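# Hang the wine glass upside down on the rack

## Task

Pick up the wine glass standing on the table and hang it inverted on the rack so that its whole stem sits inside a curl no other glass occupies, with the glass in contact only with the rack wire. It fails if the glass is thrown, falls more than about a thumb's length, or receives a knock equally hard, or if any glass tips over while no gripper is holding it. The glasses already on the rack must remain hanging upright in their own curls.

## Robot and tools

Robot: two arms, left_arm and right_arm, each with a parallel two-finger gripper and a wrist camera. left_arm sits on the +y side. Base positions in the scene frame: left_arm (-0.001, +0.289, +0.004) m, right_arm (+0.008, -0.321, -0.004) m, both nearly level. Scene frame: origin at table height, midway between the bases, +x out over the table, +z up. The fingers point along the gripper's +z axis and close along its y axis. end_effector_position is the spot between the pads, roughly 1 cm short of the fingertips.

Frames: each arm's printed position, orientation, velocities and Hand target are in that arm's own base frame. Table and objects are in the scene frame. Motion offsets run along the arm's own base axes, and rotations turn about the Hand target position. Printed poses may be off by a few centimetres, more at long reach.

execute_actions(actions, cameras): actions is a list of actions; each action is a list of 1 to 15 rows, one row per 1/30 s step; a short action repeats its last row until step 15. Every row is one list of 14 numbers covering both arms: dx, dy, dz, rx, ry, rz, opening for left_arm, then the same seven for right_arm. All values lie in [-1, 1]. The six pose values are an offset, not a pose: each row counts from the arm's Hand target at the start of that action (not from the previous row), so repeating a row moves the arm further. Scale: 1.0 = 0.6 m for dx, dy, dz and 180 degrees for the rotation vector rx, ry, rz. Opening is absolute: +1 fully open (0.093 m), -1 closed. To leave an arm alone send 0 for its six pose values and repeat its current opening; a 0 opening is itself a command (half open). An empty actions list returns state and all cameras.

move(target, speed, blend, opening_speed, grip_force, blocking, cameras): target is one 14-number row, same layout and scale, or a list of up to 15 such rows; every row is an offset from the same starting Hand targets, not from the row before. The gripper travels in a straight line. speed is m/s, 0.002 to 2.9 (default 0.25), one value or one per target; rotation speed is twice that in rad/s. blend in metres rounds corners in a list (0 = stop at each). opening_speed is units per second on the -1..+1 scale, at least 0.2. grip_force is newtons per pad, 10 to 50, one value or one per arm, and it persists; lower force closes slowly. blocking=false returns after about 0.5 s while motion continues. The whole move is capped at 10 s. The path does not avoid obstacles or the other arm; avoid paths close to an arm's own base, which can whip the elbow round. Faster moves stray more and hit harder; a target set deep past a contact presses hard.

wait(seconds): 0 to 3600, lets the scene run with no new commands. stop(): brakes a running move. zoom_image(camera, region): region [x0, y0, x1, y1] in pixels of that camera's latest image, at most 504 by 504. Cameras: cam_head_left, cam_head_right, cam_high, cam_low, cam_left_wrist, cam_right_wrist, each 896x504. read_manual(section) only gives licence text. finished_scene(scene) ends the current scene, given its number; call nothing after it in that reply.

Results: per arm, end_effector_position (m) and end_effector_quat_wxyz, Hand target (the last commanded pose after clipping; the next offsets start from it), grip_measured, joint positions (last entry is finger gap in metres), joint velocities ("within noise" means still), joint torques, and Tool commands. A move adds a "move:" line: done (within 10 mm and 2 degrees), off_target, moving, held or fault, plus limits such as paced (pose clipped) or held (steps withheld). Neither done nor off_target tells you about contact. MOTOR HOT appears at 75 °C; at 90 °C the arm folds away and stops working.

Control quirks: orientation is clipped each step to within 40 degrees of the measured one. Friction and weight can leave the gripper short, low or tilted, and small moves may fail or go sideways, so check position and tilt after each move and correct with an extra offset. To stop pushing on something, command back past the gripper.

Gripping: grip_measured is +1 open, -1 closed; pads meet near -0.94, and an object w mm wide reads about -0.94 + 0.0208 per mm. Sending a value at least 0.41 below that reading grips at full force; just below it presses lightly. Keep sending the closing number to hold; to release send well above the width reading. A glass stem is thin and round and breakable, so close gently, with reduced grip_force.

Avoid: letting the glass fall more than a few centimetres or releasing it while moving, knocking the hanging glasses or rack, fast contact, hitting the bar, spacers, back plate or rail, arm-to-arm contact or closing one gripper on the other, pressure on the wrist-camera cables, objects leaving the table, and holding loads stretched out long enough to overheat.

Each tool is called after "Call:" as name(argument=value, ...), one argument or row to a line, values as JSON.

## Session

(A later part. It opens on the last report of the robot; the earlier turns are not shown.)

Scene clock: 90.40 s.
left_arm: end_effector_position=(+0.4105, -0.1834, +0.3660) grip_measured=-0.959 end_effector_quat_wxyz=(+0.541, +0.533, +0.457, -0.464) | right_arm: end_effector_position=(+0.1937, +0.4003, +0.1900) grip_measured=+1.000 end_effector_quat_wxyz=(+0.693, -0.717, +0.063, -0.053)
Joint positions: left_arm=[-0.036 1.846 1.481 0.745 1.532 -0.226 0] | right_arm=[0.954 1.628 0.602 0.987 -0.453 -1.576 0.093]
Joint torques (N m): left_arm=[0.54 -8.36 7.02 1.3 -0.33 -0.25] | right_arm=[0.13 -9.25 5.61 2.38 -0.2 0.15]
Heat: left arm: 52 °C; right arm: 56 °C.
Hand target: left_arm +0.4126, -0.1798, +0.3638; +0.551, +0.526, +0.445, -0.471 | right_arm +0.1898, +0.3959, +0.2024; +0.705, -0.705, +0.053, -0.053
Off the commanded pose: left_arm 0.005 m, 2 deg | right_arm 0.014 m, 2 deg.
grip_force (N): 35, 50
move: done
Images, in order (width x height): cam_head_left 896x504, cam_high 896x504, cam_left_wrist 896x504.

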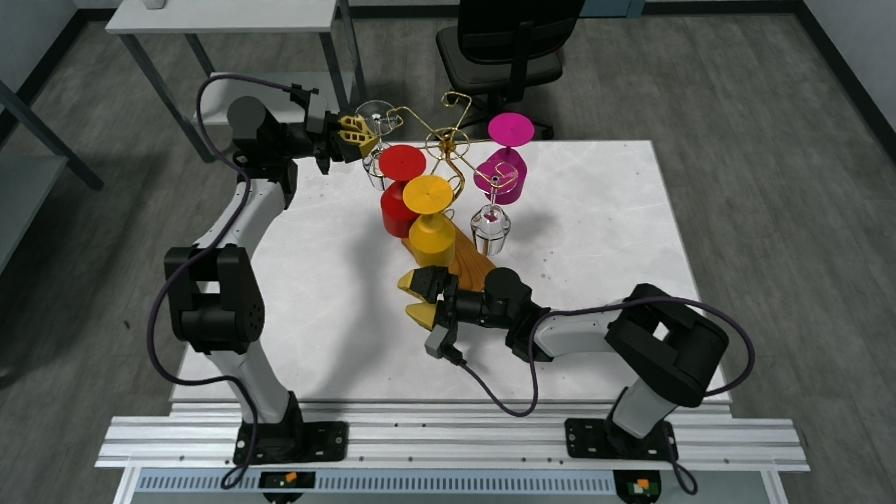

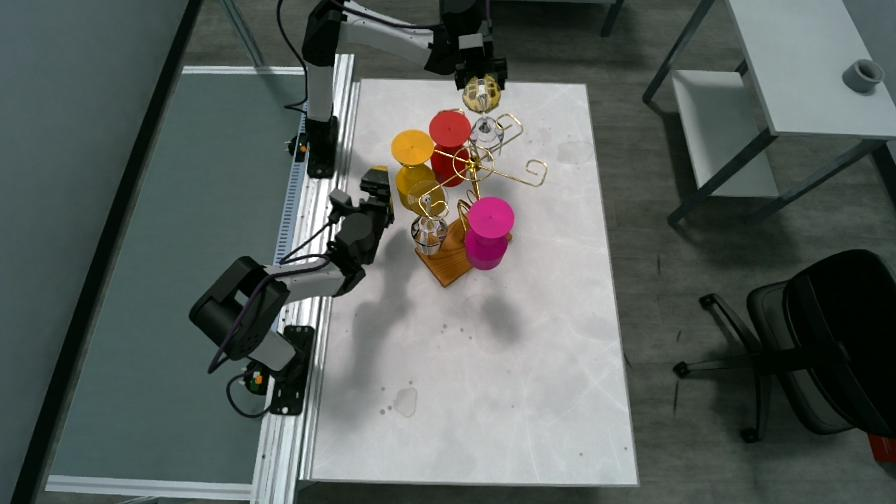

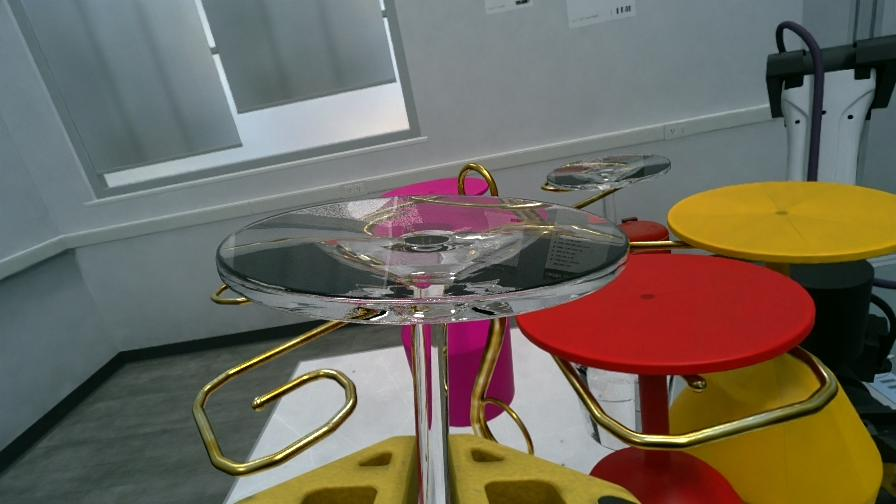

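Call:
move(
  target=[
    [0.018,-0.02,0.0,0,0,0,-1,0,0,0,0,0,0,1],
    [0.018,-0.076,0.0,0,0,0,-1,0,0,0,0,0,0,1],
    [0.016,-0.117,0,0,0,0,-1,0,0,0,0,0,0,1],
  ],
  speed=0.07,
  blend=0.006,
  cameras=["cam_left_wrist","cam_head_left","cam_high"],
)

Call:
zoom_image(
  camera="cam_head_left",
  region=[320, 80, 460, 260],
)

Call:
zoom_image(
  camera="cam_high",
  region=[400, 50, 560, 220],
)

Scene clock: 92.73 s.
left_arm: end_effector_position=(+0.4204, -0.2413, +0.3590) grip_measured=-0.959 end_effector_quat_wxyz=(+0.543, +0.519, +0.454, -0.479) | right_arm: end_effector_position=(+0.1937, +0.4003, +0.1900) grip_measured=+1.000 end_effector_quat_wxyz=(+0.693, -0.717, +0.063, -0.053)
Joint positions: left_arm=[-0.172 1.903 1.533 0.652 1.396 -0.149 0] | right_arm=[0.954 1.628 0.602 0.987 -0.453 -1.576 0.093]
Joint torques (N m): left_arm=[-2.03 -8.31 10.47 1.17 -0.46 0.09] | right_arm=[0.16 -9.29 5.63 2.37 -0.21 0.16]
Heat: left arm: 52 °C; right arm: 56 °C.
Hand target: left_arm +0.4222, -0.2499, +0.3639; +0.551, +0.526, +0.445, -0.471 | right_arm +0.1898, +0.3959, +0.2024; +0.705, -0.705, +0.053, -0.053
Off the commanded pose: left_arm 0.010 m, 2 deg | right_arm 0.014 m, 2 deg.
grip_force (N): 35, 50
move: done
Images, in order (width x height): cam_head_left 896x504, cam_high 896x504, cam_left_wrist 896x504.

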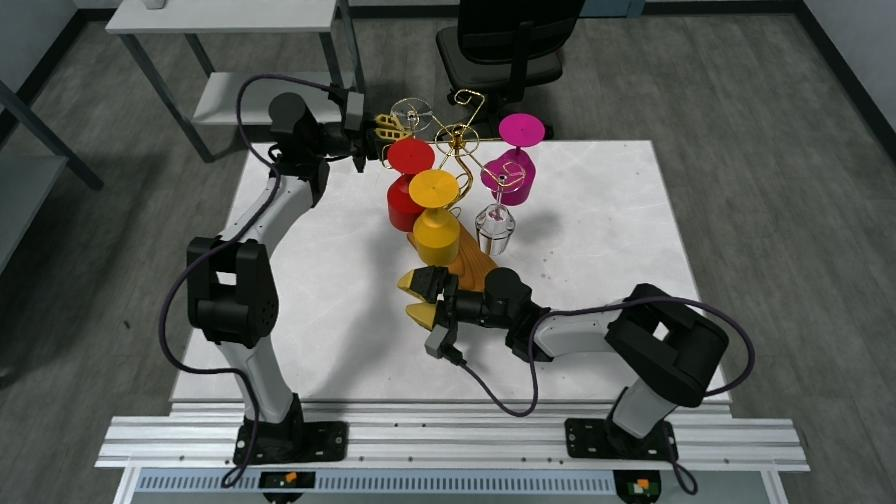

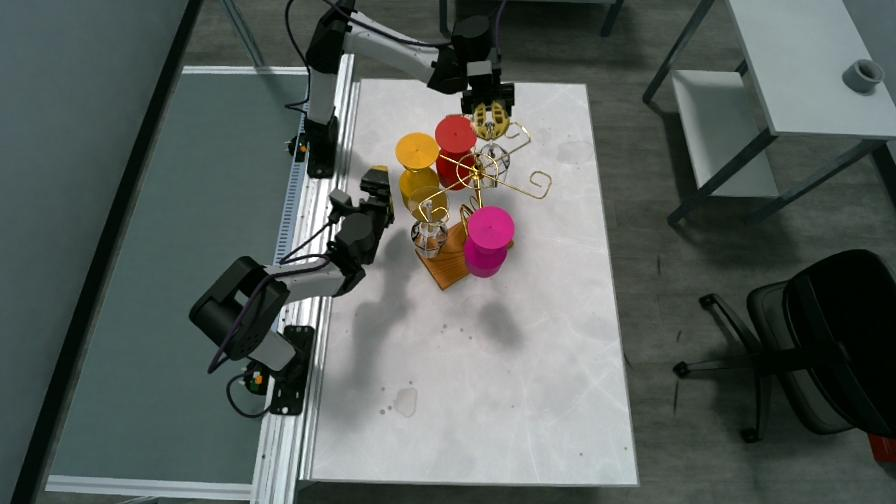

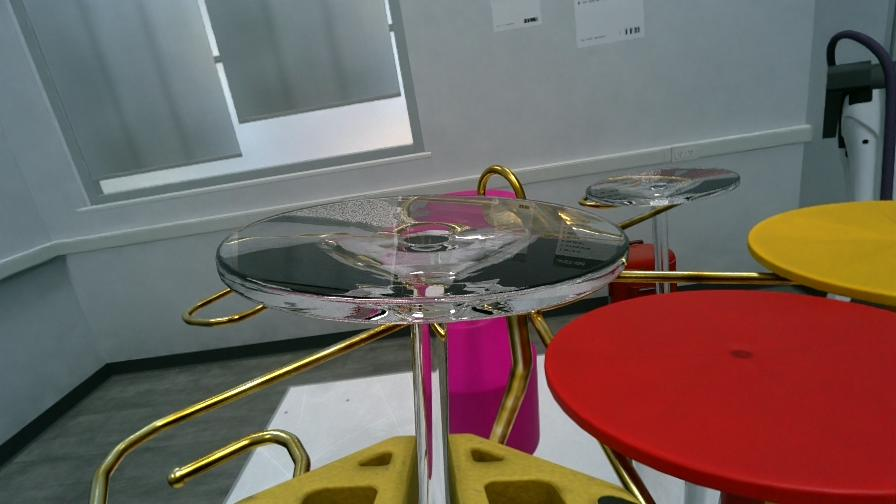

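Scaled by 2.800 from the camera's image (finer frame: 1280x720).

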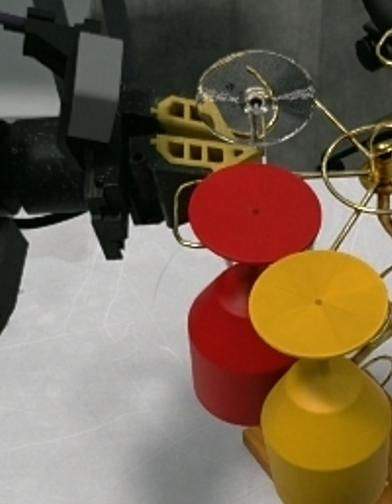

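Scaled by 2.965 from the camera's image (finer frame: 1280x720).

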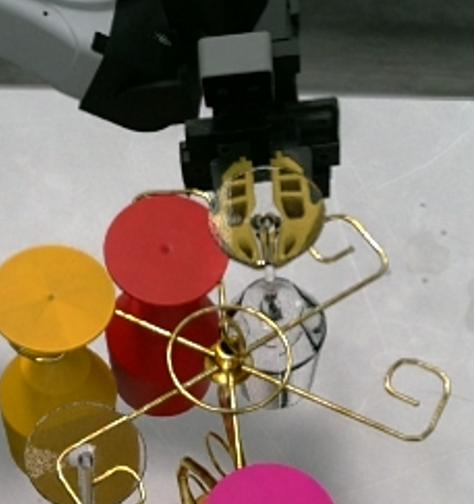

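Call:
move(
  target=[
    [-0.002,0.03,0.0,0,0,0,-1,0,0,0,0,0,0,1],
    [-0.002,0.03,-0.02,0,0,0,-1,0,0,0,0,0,0,1],
    [-0.002,0.01,-0.022,0,0,0,-1,0,0,0,0,0,0,1],
  ],
  speed=0.07,
  blend=0.003,
  cameras=["cam_left_wrist","cam_head_left","cam_high"],
)

Call:
zoom_image(
  camera="cam_head_left",
  region=[320, 80, 460, 260],
)

Call:
zoom_image(
  camera="cam_high",
  region=[400, 50, 560, 220],
)

Scene clock: 94.13 s.
left_arm: end_effector_position=(+0.4210, -0.2366, +0.3536) grip_measured=-0.959 end_effector_quat_wxyz=(+0.544, +0.522, +0.454, -0.475) | right_arm: end_effector_position=(+0.1937, +0.4003, +0.1900) grip_measured=+1.000 end_effector_quat_wxyz=(+0.693, -0.717, +0.063, -0.053)
Joint positions: left_arm=[-0.161 1.903 1.516 0.66 1.406 -0.133 0] | right_arm=[0.954 1.628 0.602 0.987 -0.453 -1.576 0.093]
Joint torques (N m): left_arm=[-1.91 -8.5 7.47 1.47 -0.45 0.04] | right_arm=[0.2 -9.25 5.6 2.37 -0.22 0.14]
Heat: left arm: 53 °C; right arm: 56 °C.
Hand target: left_arm +0.4210, -0.2439, +0.3507; +0.551, +0.526, +0.445, -0.471 | right_arm +0.1898, +0.3959, +0.2024; +0.705, -0.705, +0.053, -0.053
Off the commanded pose: left_arm 0.008 m, 1 deg | right_arm 0.014 m, 2 deg.
grip_force (N): 35, 50
move: done
Images, in order (width x height): cam_head_left 896x504, cam_high 896x504, cam_left_wrist 896x504.

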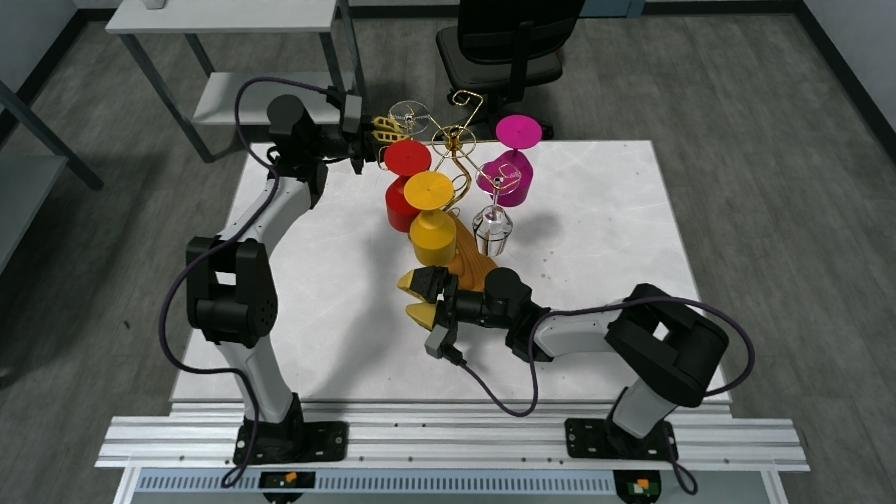

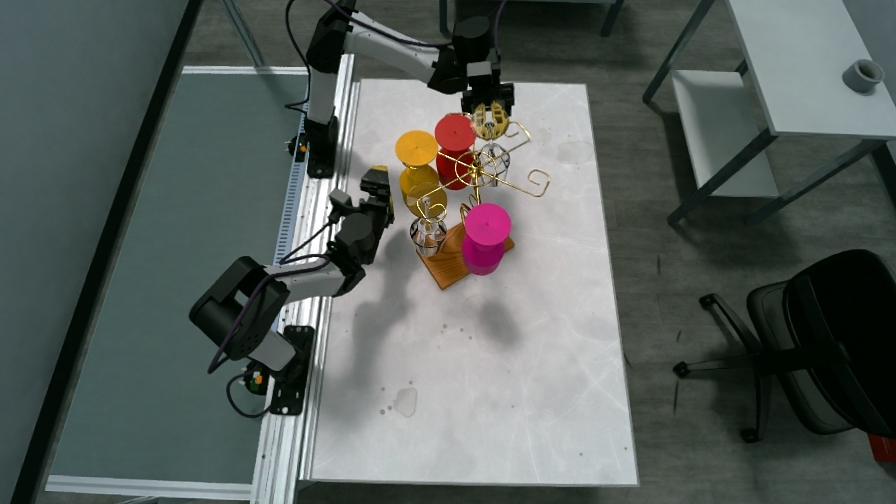

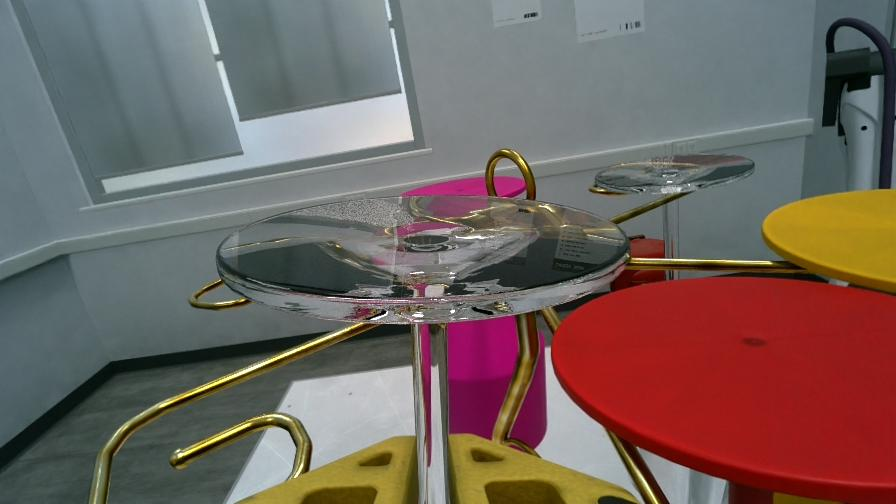

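Scaled by 2.800 from the camera's image (finer frame: 1280x720).

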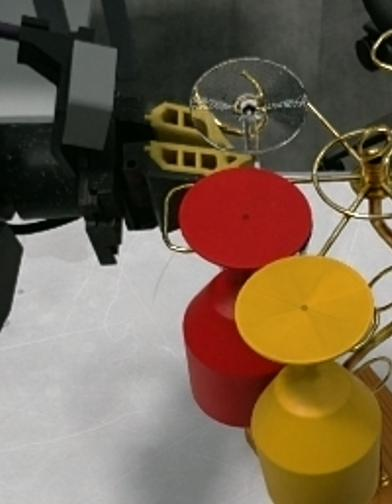

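Scaled by 2.965 from the camera's image (finer frame: 1280x720).

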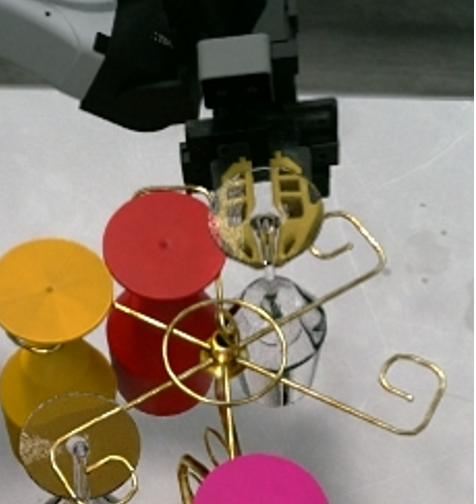

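Call:
move(
  target=[
    [0.004,0.12,0.01,0,0,0,-1,0,0,0,0,0,0,1],
    [0.004,0.12,-0.048,0,0,0,-1,0,0,0,0,0,0,1],
  ],
  speed=0.08,
  cameras=["cam_left_wrist","cam_head_left","cam_high"],
)

Call:
zoom_image(
  camera="cam_head_left",
  region=[320, 80, 460, 260],
)

Call:
zoom_image(
  camera="cam_high",
  region=[400, 50, 560, 220],
)

Scene clock: 97.90 s.
left_arm: end_effector_position=(+0.4202, -0.1747, +0.3284) grip_measured=-0.959 end_effector_quat_wxyz=(+0.543, +0.535, +0.457, -0.458) | right_arm: end_effector_position=(+0.1937, +0.4003, +0.1900) grip_measured=+1.000 end_effector_quat_wxyz=(+0.693, -0.717, +0.063, -0.053)
Joint positions: left_arm=[-0.015 1.909 1.409 0.91 1.548 -0.245 0] | right_arm=[0.954 1.628 0.602 0.987 -0.453 -1.576 0.093]
Joint torques (N m): left_arm=[0.35 -7.88 6.86 1.3 -0.35 -0.2] | right_arm=[0.14 -9.29 5.65 2.37 -0.21 0.15]
Heat: left arm: 53 °C; right arm: 56 °C.
Hand target: left_arm +0.4235, -0.1719, +0.3218; +0.551, +0.526, +0.445, -0.471 | right_arm +0.1898, +0.3959, +0.2024; +0.705, -0.705, +0.053, -0.053
Off the commanded pose: left_arm 0.008 m, 2 deg | right_arm 0.014 m, 2 deg.
grip_force (N): 35, 50
move: done
Images, in order (width x height): cam_head_left 896x504, cam_high 896x504, cam_left_wrist 896x504.

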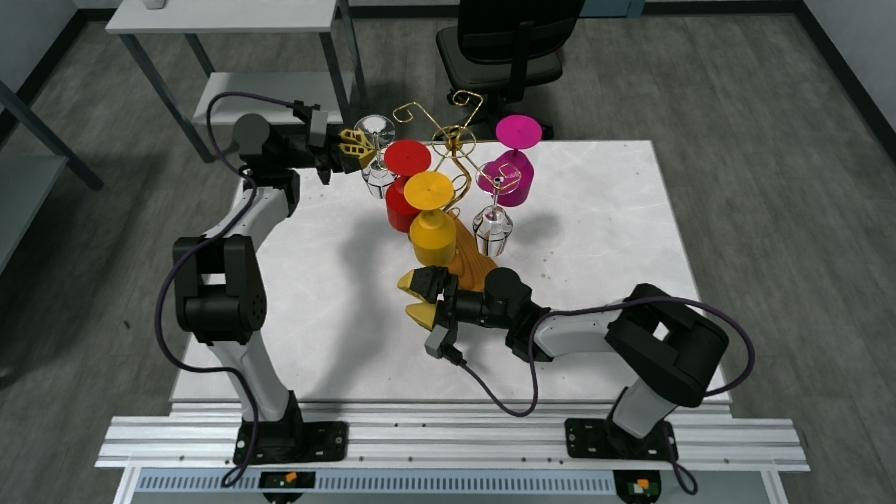

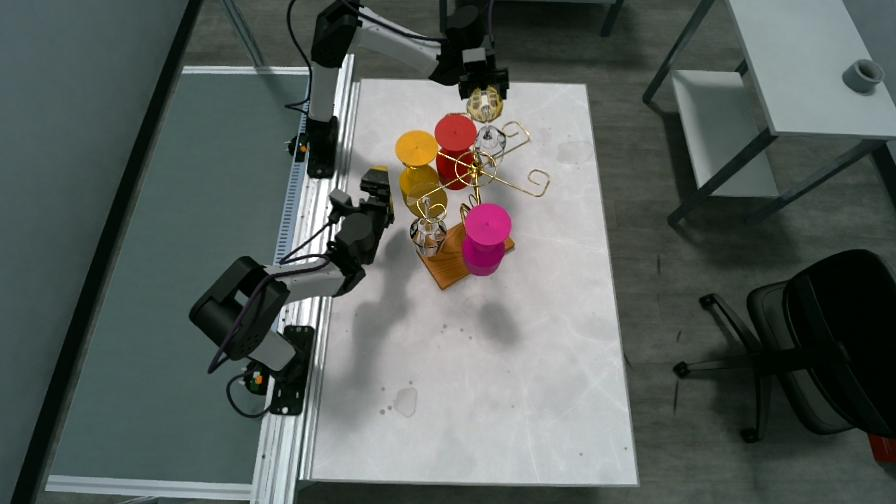

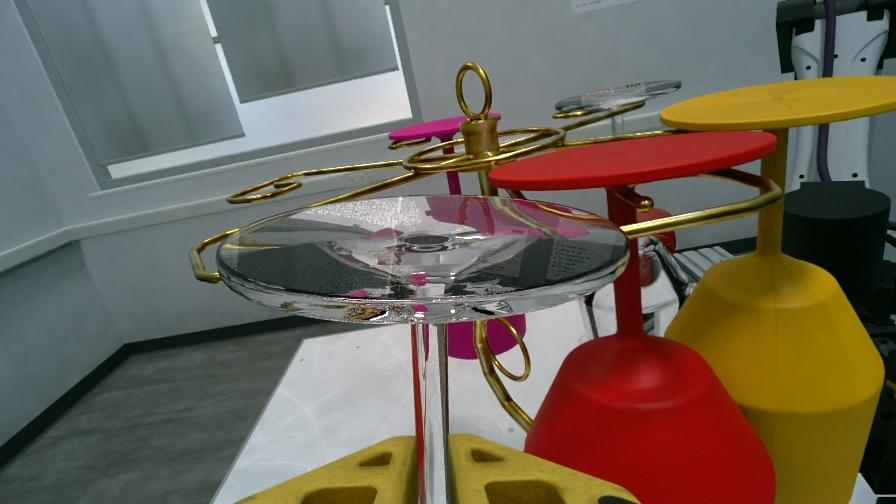

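Scaled by 2.800 from the camera's image (finer frame: 1280x720).

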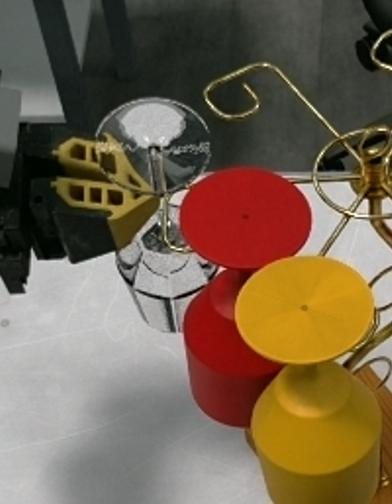

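Scaled by 2.965 from the camera's image (finer frame: 1280x720).

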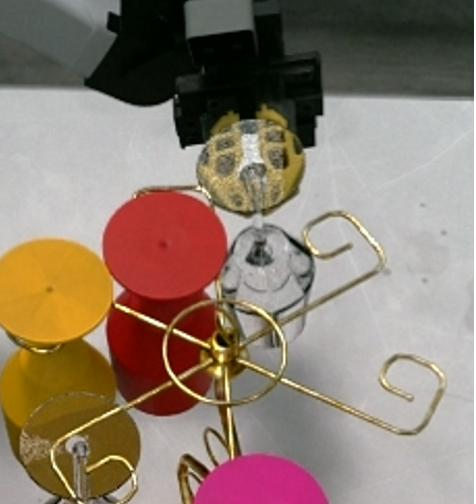

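Call:
move(
  target=[
    [0.0275,-0.012,-0.005,0,0,0,-1,0,0,0,0,0,0,1],
    [0.0275,-0.067,-0.005,0,0,0,-1,0,0,0,0,0,0,1],
    [0.0265,-0.133,-0.005,0,0,0,-1,0,0,0,0,0,0,1],
  ],
  speed=0.07,
  blend=0.004,
  cameras=["cam_left_wrist","cam_head_left","cam_high"],
)

Call:
zoom_image(
  camera="cam_head_left",
  region=[320, 80, 460, 260],
)

Call:
zoom_image(
  camera="cam_high",
  region=[400, 50, 560, 220],
)

Scene clock: 100.77 s.
left_arm: end_effector_position=(+0.4360, -0.2484, +0.3091) grip_measured=-0.959 end_effector_quat_wxyz=(+0.538, +0.522, +0.454, -0.482) | right_arm: end_effector_position=(+0.1937, +0.4003, +0.1900) grip_measured=+1.000 end_effector_quat_wxyz=(+0.693, -0.717, +0.063, -0.053)
Joint positions: left_arm=[-0.181 2.007 1.487 0.778 1.398 -0.129 0] | right_arm=[0.954 1.628 0.602 0.987 -0.453 -1.576 0.093]
Joint torques (N m): left_arm=[-0.98 -9.74 10.52 1.28 -0.41 0.01] | right_arm=[0.18 -9.29 5.61 2.37 -0.22 0.17]
Heat: left arm: 54 °C; right arm: 56 °C.
Hand target: left_arm +0.4394, -0.2517, +0.3188; +0.551, +0.526, +0.445, -0.471 | right_arm +0.1898, +0.3959, +0.2024; +0.705, -0.705, +0.053, -0.053
Off the commanded pose: left_arm 0.011 m, 2 deg | right_arm 0.014 m, 2 deg.
grip_force (N): 35, 50
move: off_target (left_arm)
Images, in order (width x height): cam_head_left 896x504, cam_high 896x504, cam_left_wrist 896x504.

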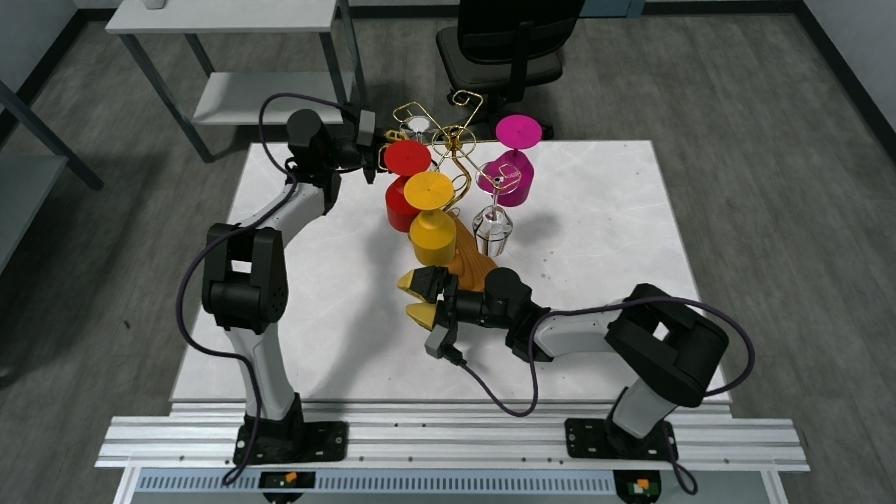

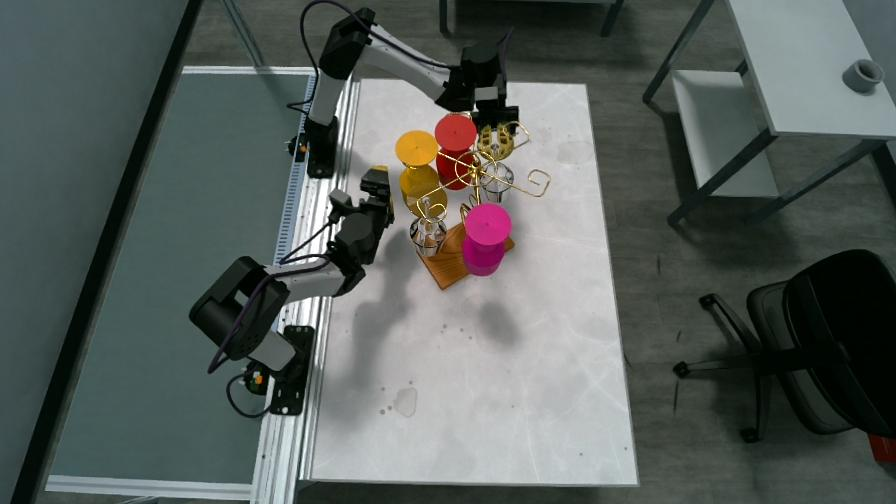

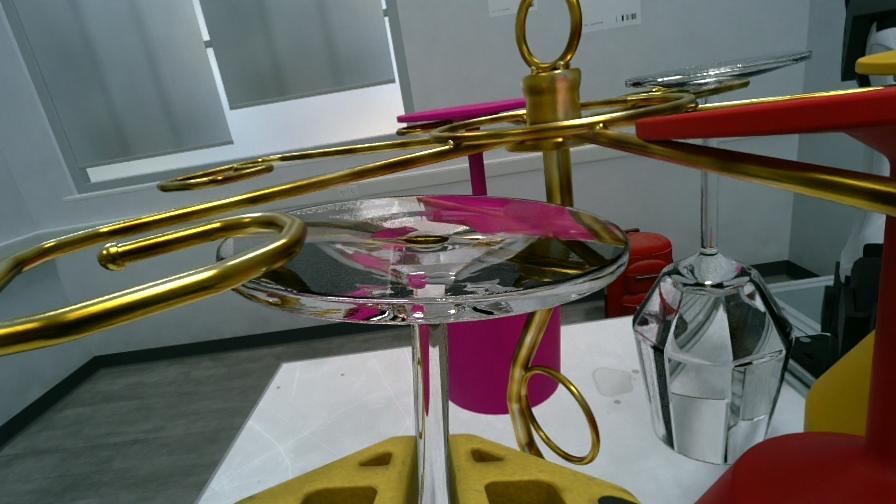

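Scaled by 2.800 from the camera's image (finer frame: 1280x720).

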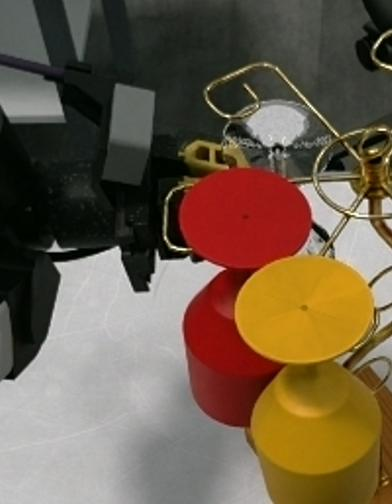

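Scaled by 2.965 from the camera's image (finer frame: 1280x720).

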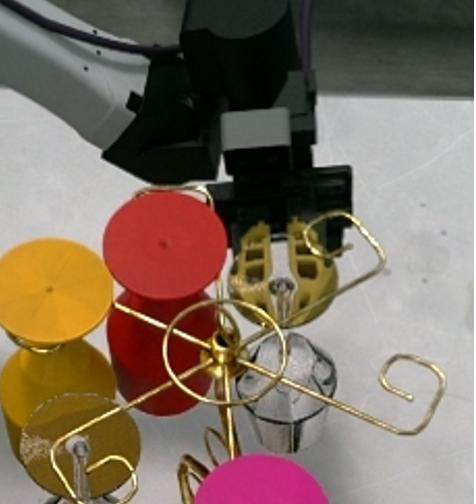

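Call:
move(
  target=[
    [0.0,0.135,0.0,0,0,0,-1,0,0,0,0,0,0,1],
    [0.0,0.135,0.05,0,0,0,-1,0,0,0,0,0,0,1],
    [0.0,0.0,0.05,0,0,0,-1,0,0,0,0,0,0,1],
  ],
  speed=0.09,
  blend=0.004,
  cameras=["cam_left_wrist","cam_head_left","cam_high"],
)

Call:
zoom_image(
  camera="cam_head_left",
  region=[320, 80, 460, 260],
)

Call:
zoom_image(
  camera="cam_high",
  region=[400, 50, 560, 220],
)

Scene clock: 104.57 s.
left_arm: end_effector_position=(+0.4409, -0.2495, +0.3290) grip_measured=-0.959 end_effector_quat_wxyz=(+0.533, +0.518, +0.461, -0.486) | right_arm: end_effector_position=(+0.1937, +0.4003, +0.1900) grip_measured=+1.000 end_effector_quat_wxyz=(+0.693, -0.717, +0.063, -0.053)
Joint positions: left_arm=[-0.181 2.004 1.572 0.666 1.397 -0.127 0] | right_arm=[0.954 1.628 0.602 0.987 -0.453 -1.576 0.093]
Joint torques (N m): left_arm=[-0.9 -11.6 10.67 1.24 -0.38 -0.03] | right_arm=[0.13 -9.28 5.64 2.39 -0.21 0.15]
Heat: left arm: 55 °C; right arm: 56 °C.
Hand target: left_arm +0.4393, -0.2517, +0.3489; +0.551, +0.526, +0.445, -0.471 | right_arm +0.1898, +0.3959, +0.2024; +0.705, -0.705, +0.053, -0.053
Off the commanded pose: left_arm 0.020 m, 3 deg | right_arm 0.014 m, 2 deg.
grip_force (N): 35, 50
move: off_target (left_arm)
Images, in order (width x height): cam_head_left 896x504, cam_high 896x504, cam_left_wrist 896x504.

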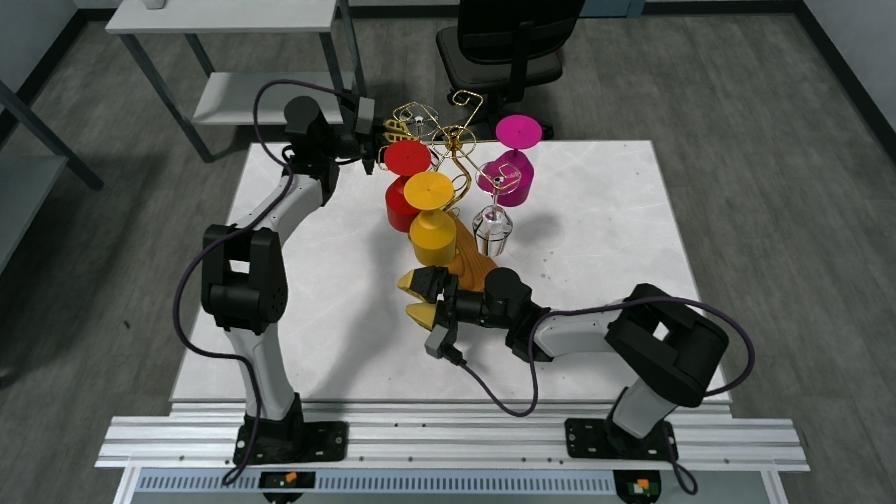

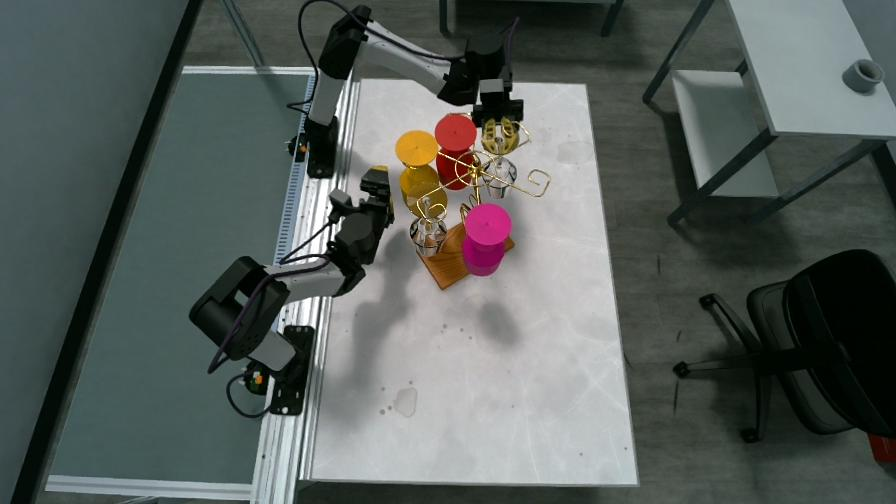

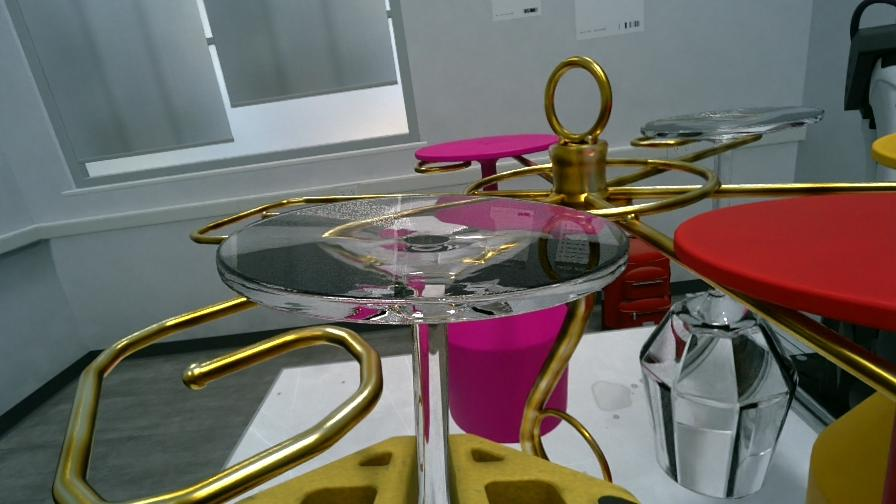

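Scaled by 2.800 from the camera's image (finer frame: 1280x720).

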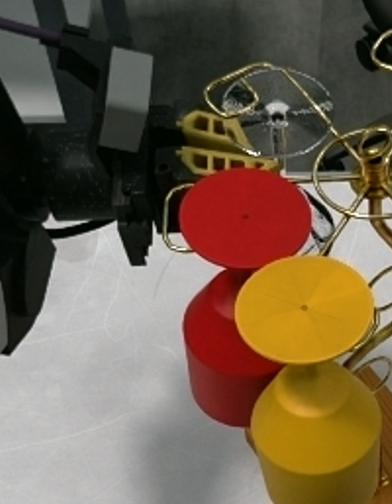

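Scaled by 2.965 from the camera's image (finer frame: 1280x720).

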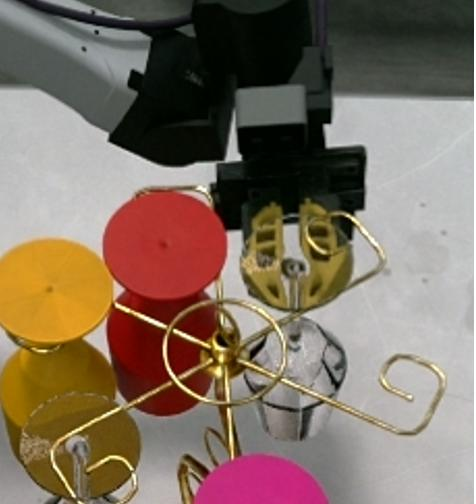

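Call:
move(
  target=[
    [0.0,0.0,-0.022,0,0,0,-1,0,0,0,0,0,0,1],
    [0.031,0.012,-0.022,0,0,0,-1,0,0,0,0,0,0,1],
  ],
  speed=0.06,
  cameras=["cam_left_wrist","cam_head_left","cam_high"],
)

Call:
zoom_image(
  camera="cam_head_left",
  region=[350, 80, 480, 200],
)

Call:
zoom_image(
  camera="cam_high",
  region=[400, 50, 560, 220],
)

Scene clock: 106.20 s.
left_arm: end_effector_position=(+0.4538, -0.2472, +0.3289) grip_measured=-0.959 end_effector_quat_wxyz=(+0.540, +0.520, +0.457, -0.479) | right_arm: end_effector_position=(+0.1937, +0.4003, +0.1900) grip_measured=+1.000 end_effector_quat_wxyz=(+0.693, -0.717, +0.063, -0.053)
Joint positions: left_arm=[-0.172 2.049 1.632 0.666 1.399 -0.121 0] | right_arm=[0.954 1.628 0.602 0.987 -0.453 -1.576 0.093]
Joint torques (N m): left_arm=[0.28 -9.43 10.69 1.52 -0.18 -0.22] | right_arm=[0.17 -9.25 5.59 2.39 -0.21 0.14]
Heat: left arm: 56 °C; right arm: 56 °C.
Hand target: left_arm +0.4579, -0.2445, +0.3357; +0.551, +0.526, +0.445, -0.471 | right_arm +0.1898, +0.3959, +0.2024; +0.705, -0.705, +0.053, -0.053
Off the commanded pose: left_arm 0.008 m, 2 deg | right_arm 0.014 m, 2 deg.
grip_force (N): 35, 50
move: done
Images, in order (width x height): cam_head_left 896x504, cam_high 896x504, cam_left_wrist 896x504.

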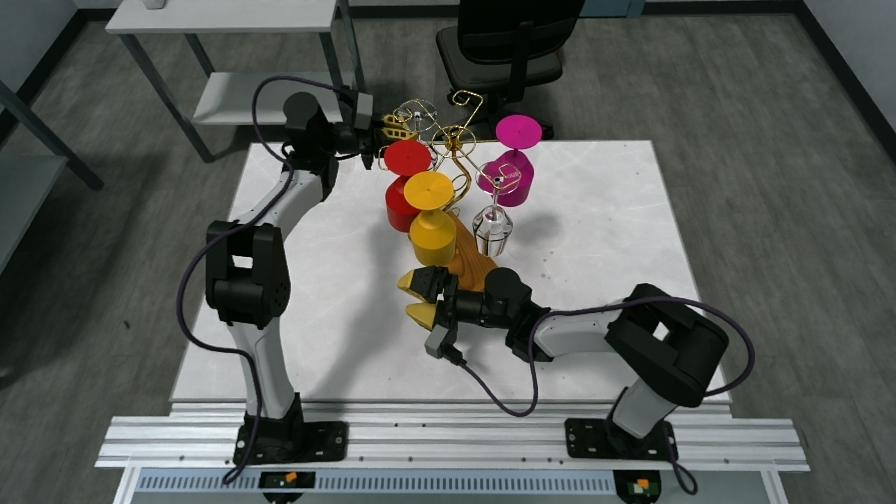

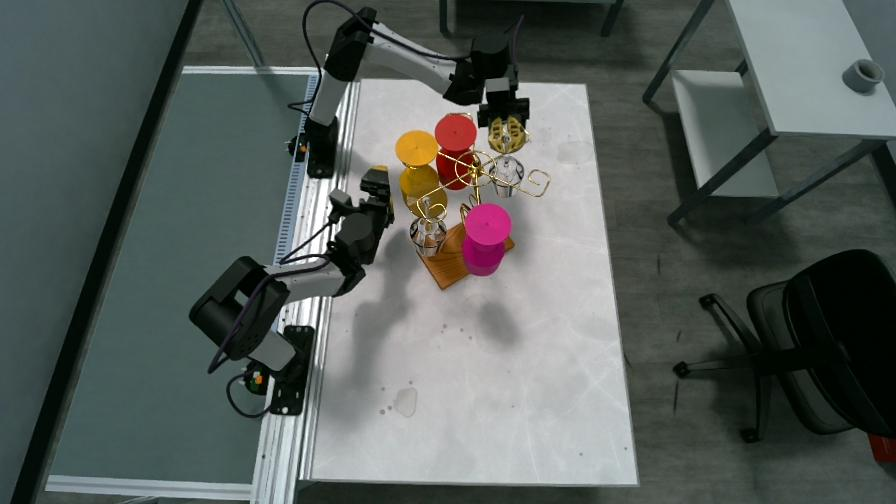

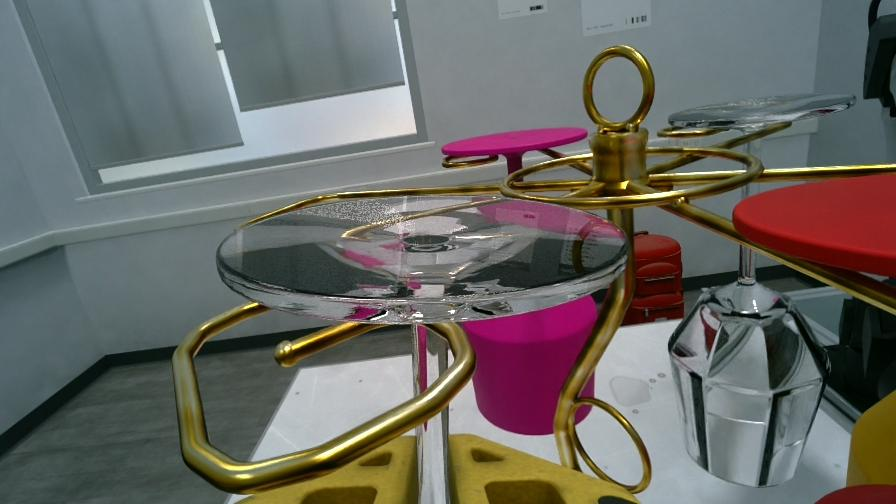

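Scaled by 3.877 from the camera's image (finer frame: 1280x720).

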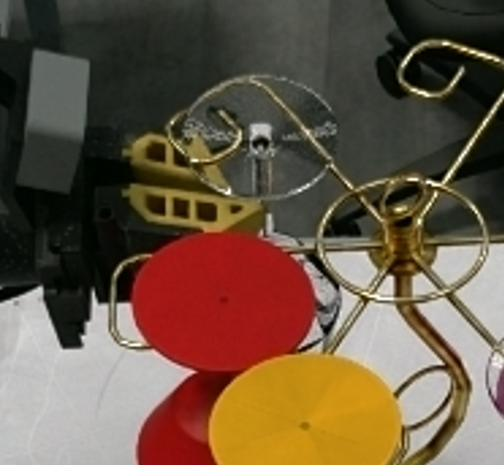

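Scaled by 2.965 from the camera's image (finer frame: 1280x720).

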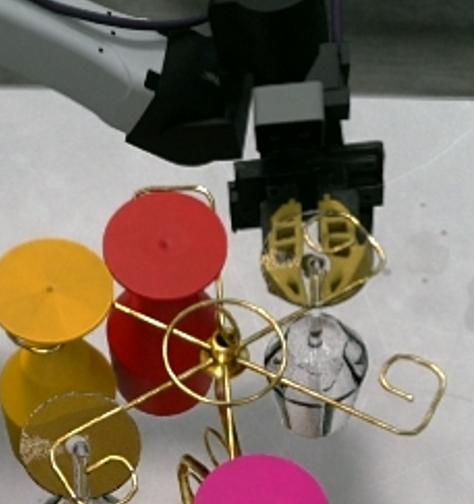

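Call:
move(
  target=[0.045,0.028,-0.01,0,0,0,-1,0,0,0,0,0,0,1],
  speed=0.05,
  cameras=["cam_left_wrist","cam_head_left","cam_high"],
)

Call:
zoom_image(
  camera="cam_head_left",
  region=[350, 80, 480, 200],
)

Call:
zoom_image(
  camera="cam_high",
  region=[400, 50, 560, 220],
)

Scene clock: 108.07 s.
left_arm: end_effector_position=(+0.4796, -0.2334, +0.3284) grip_measured=-0.959 end_effector_quat_wxyz=(+0.543, +0.522, +0.453, -0.477) | right_arm: end_effector_position=(+0.1937, +0.4003, +0.1900) grip_measured=+1.000 end_effector_quat_wxyz=(+0.693, -0.717, +0.063, -0.053)
Joint positions: left_arm=[-0.135 2.154 1.768 0.714 1.435 -0.189 0] | right_arm=[0.954 1.628 0.602 0.987 -0.453 -1.576 0.093]
Joint torques (N m): left_arm=[0.87 -9.84 10.18 1.38 -0.2 -0.17] | right_arm=[0.14 -9.33 5.57 2.37 -0.21 0.14]
Heat: left arm: 56 °C; right arm: 56 °C.
Hand target: left_arm +0.4849, -0.2277, +0.3296; +0.551, +0.526, +0.445, -0.471 | right_arm +0.1898, +0.3959, +0.2024; +0.705, -0.705, +0.053, -0.053
Off the commanded pose: left_arm 0.008 m, 2 deg | right_arm 0.014 m, 2 deg.
grip_force (N): 35, 50
move: done
Images, in order (width x height): cam_head_left 896x504, cam_high 896x504, cam_left_wrist 896x504.

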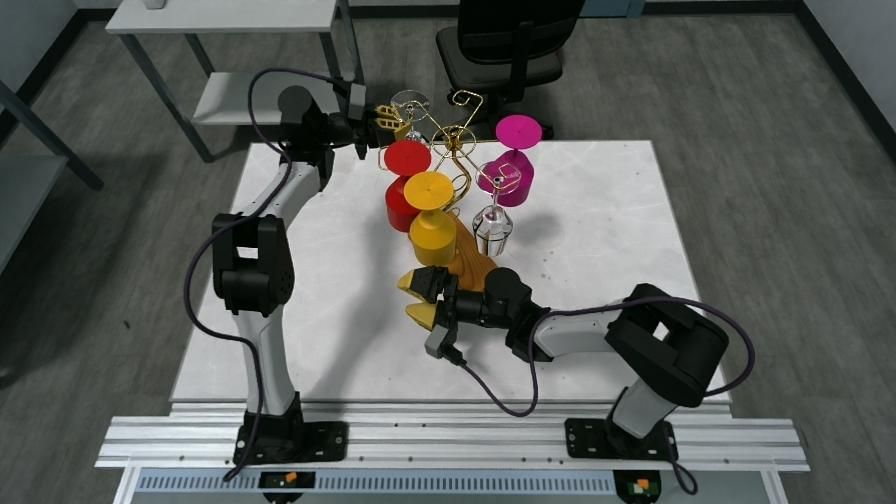

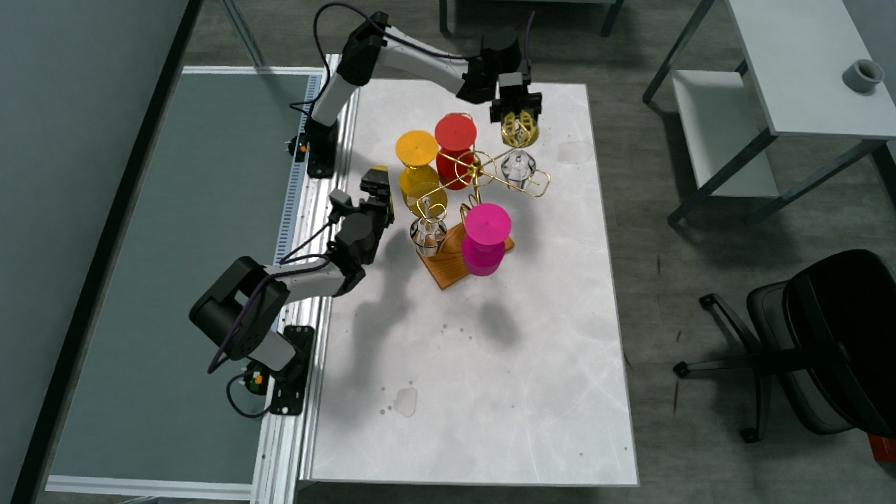

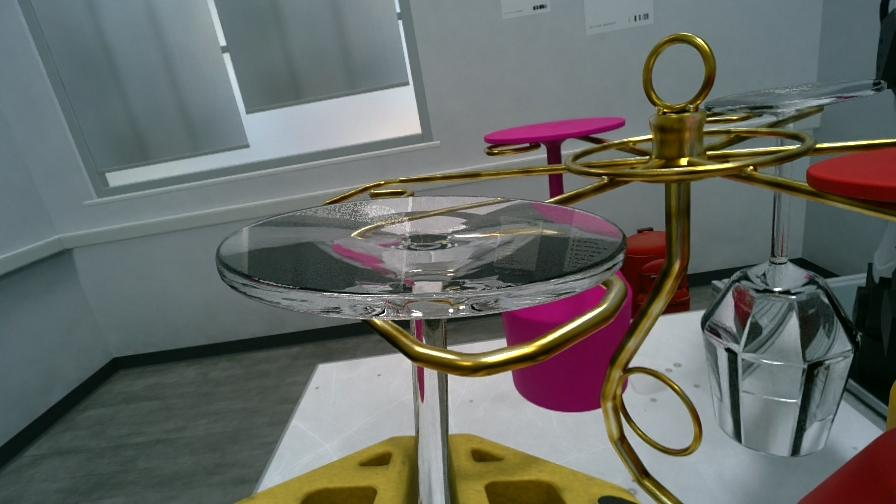

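Scaled by 3.877 from the camera's image (finer frame: 1280x720).

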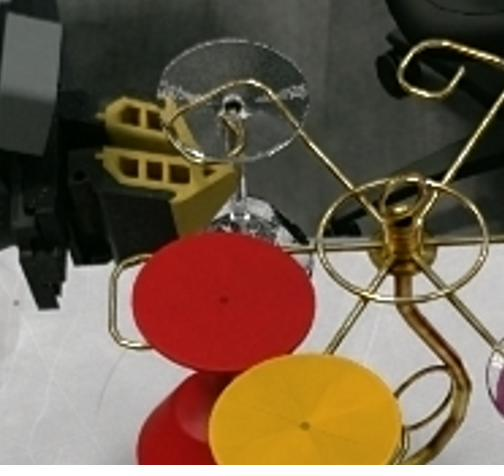

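Scaled by 2.965 from the camera's image (finer frame: 1280x720).

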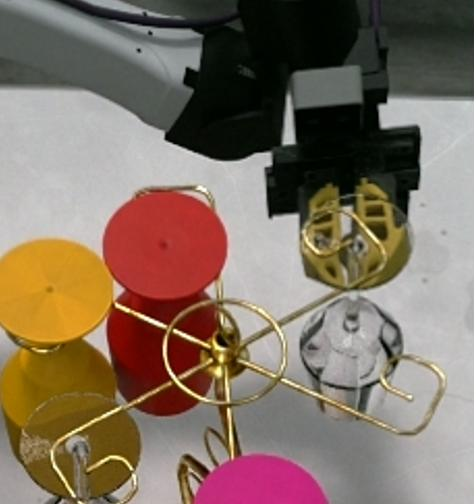

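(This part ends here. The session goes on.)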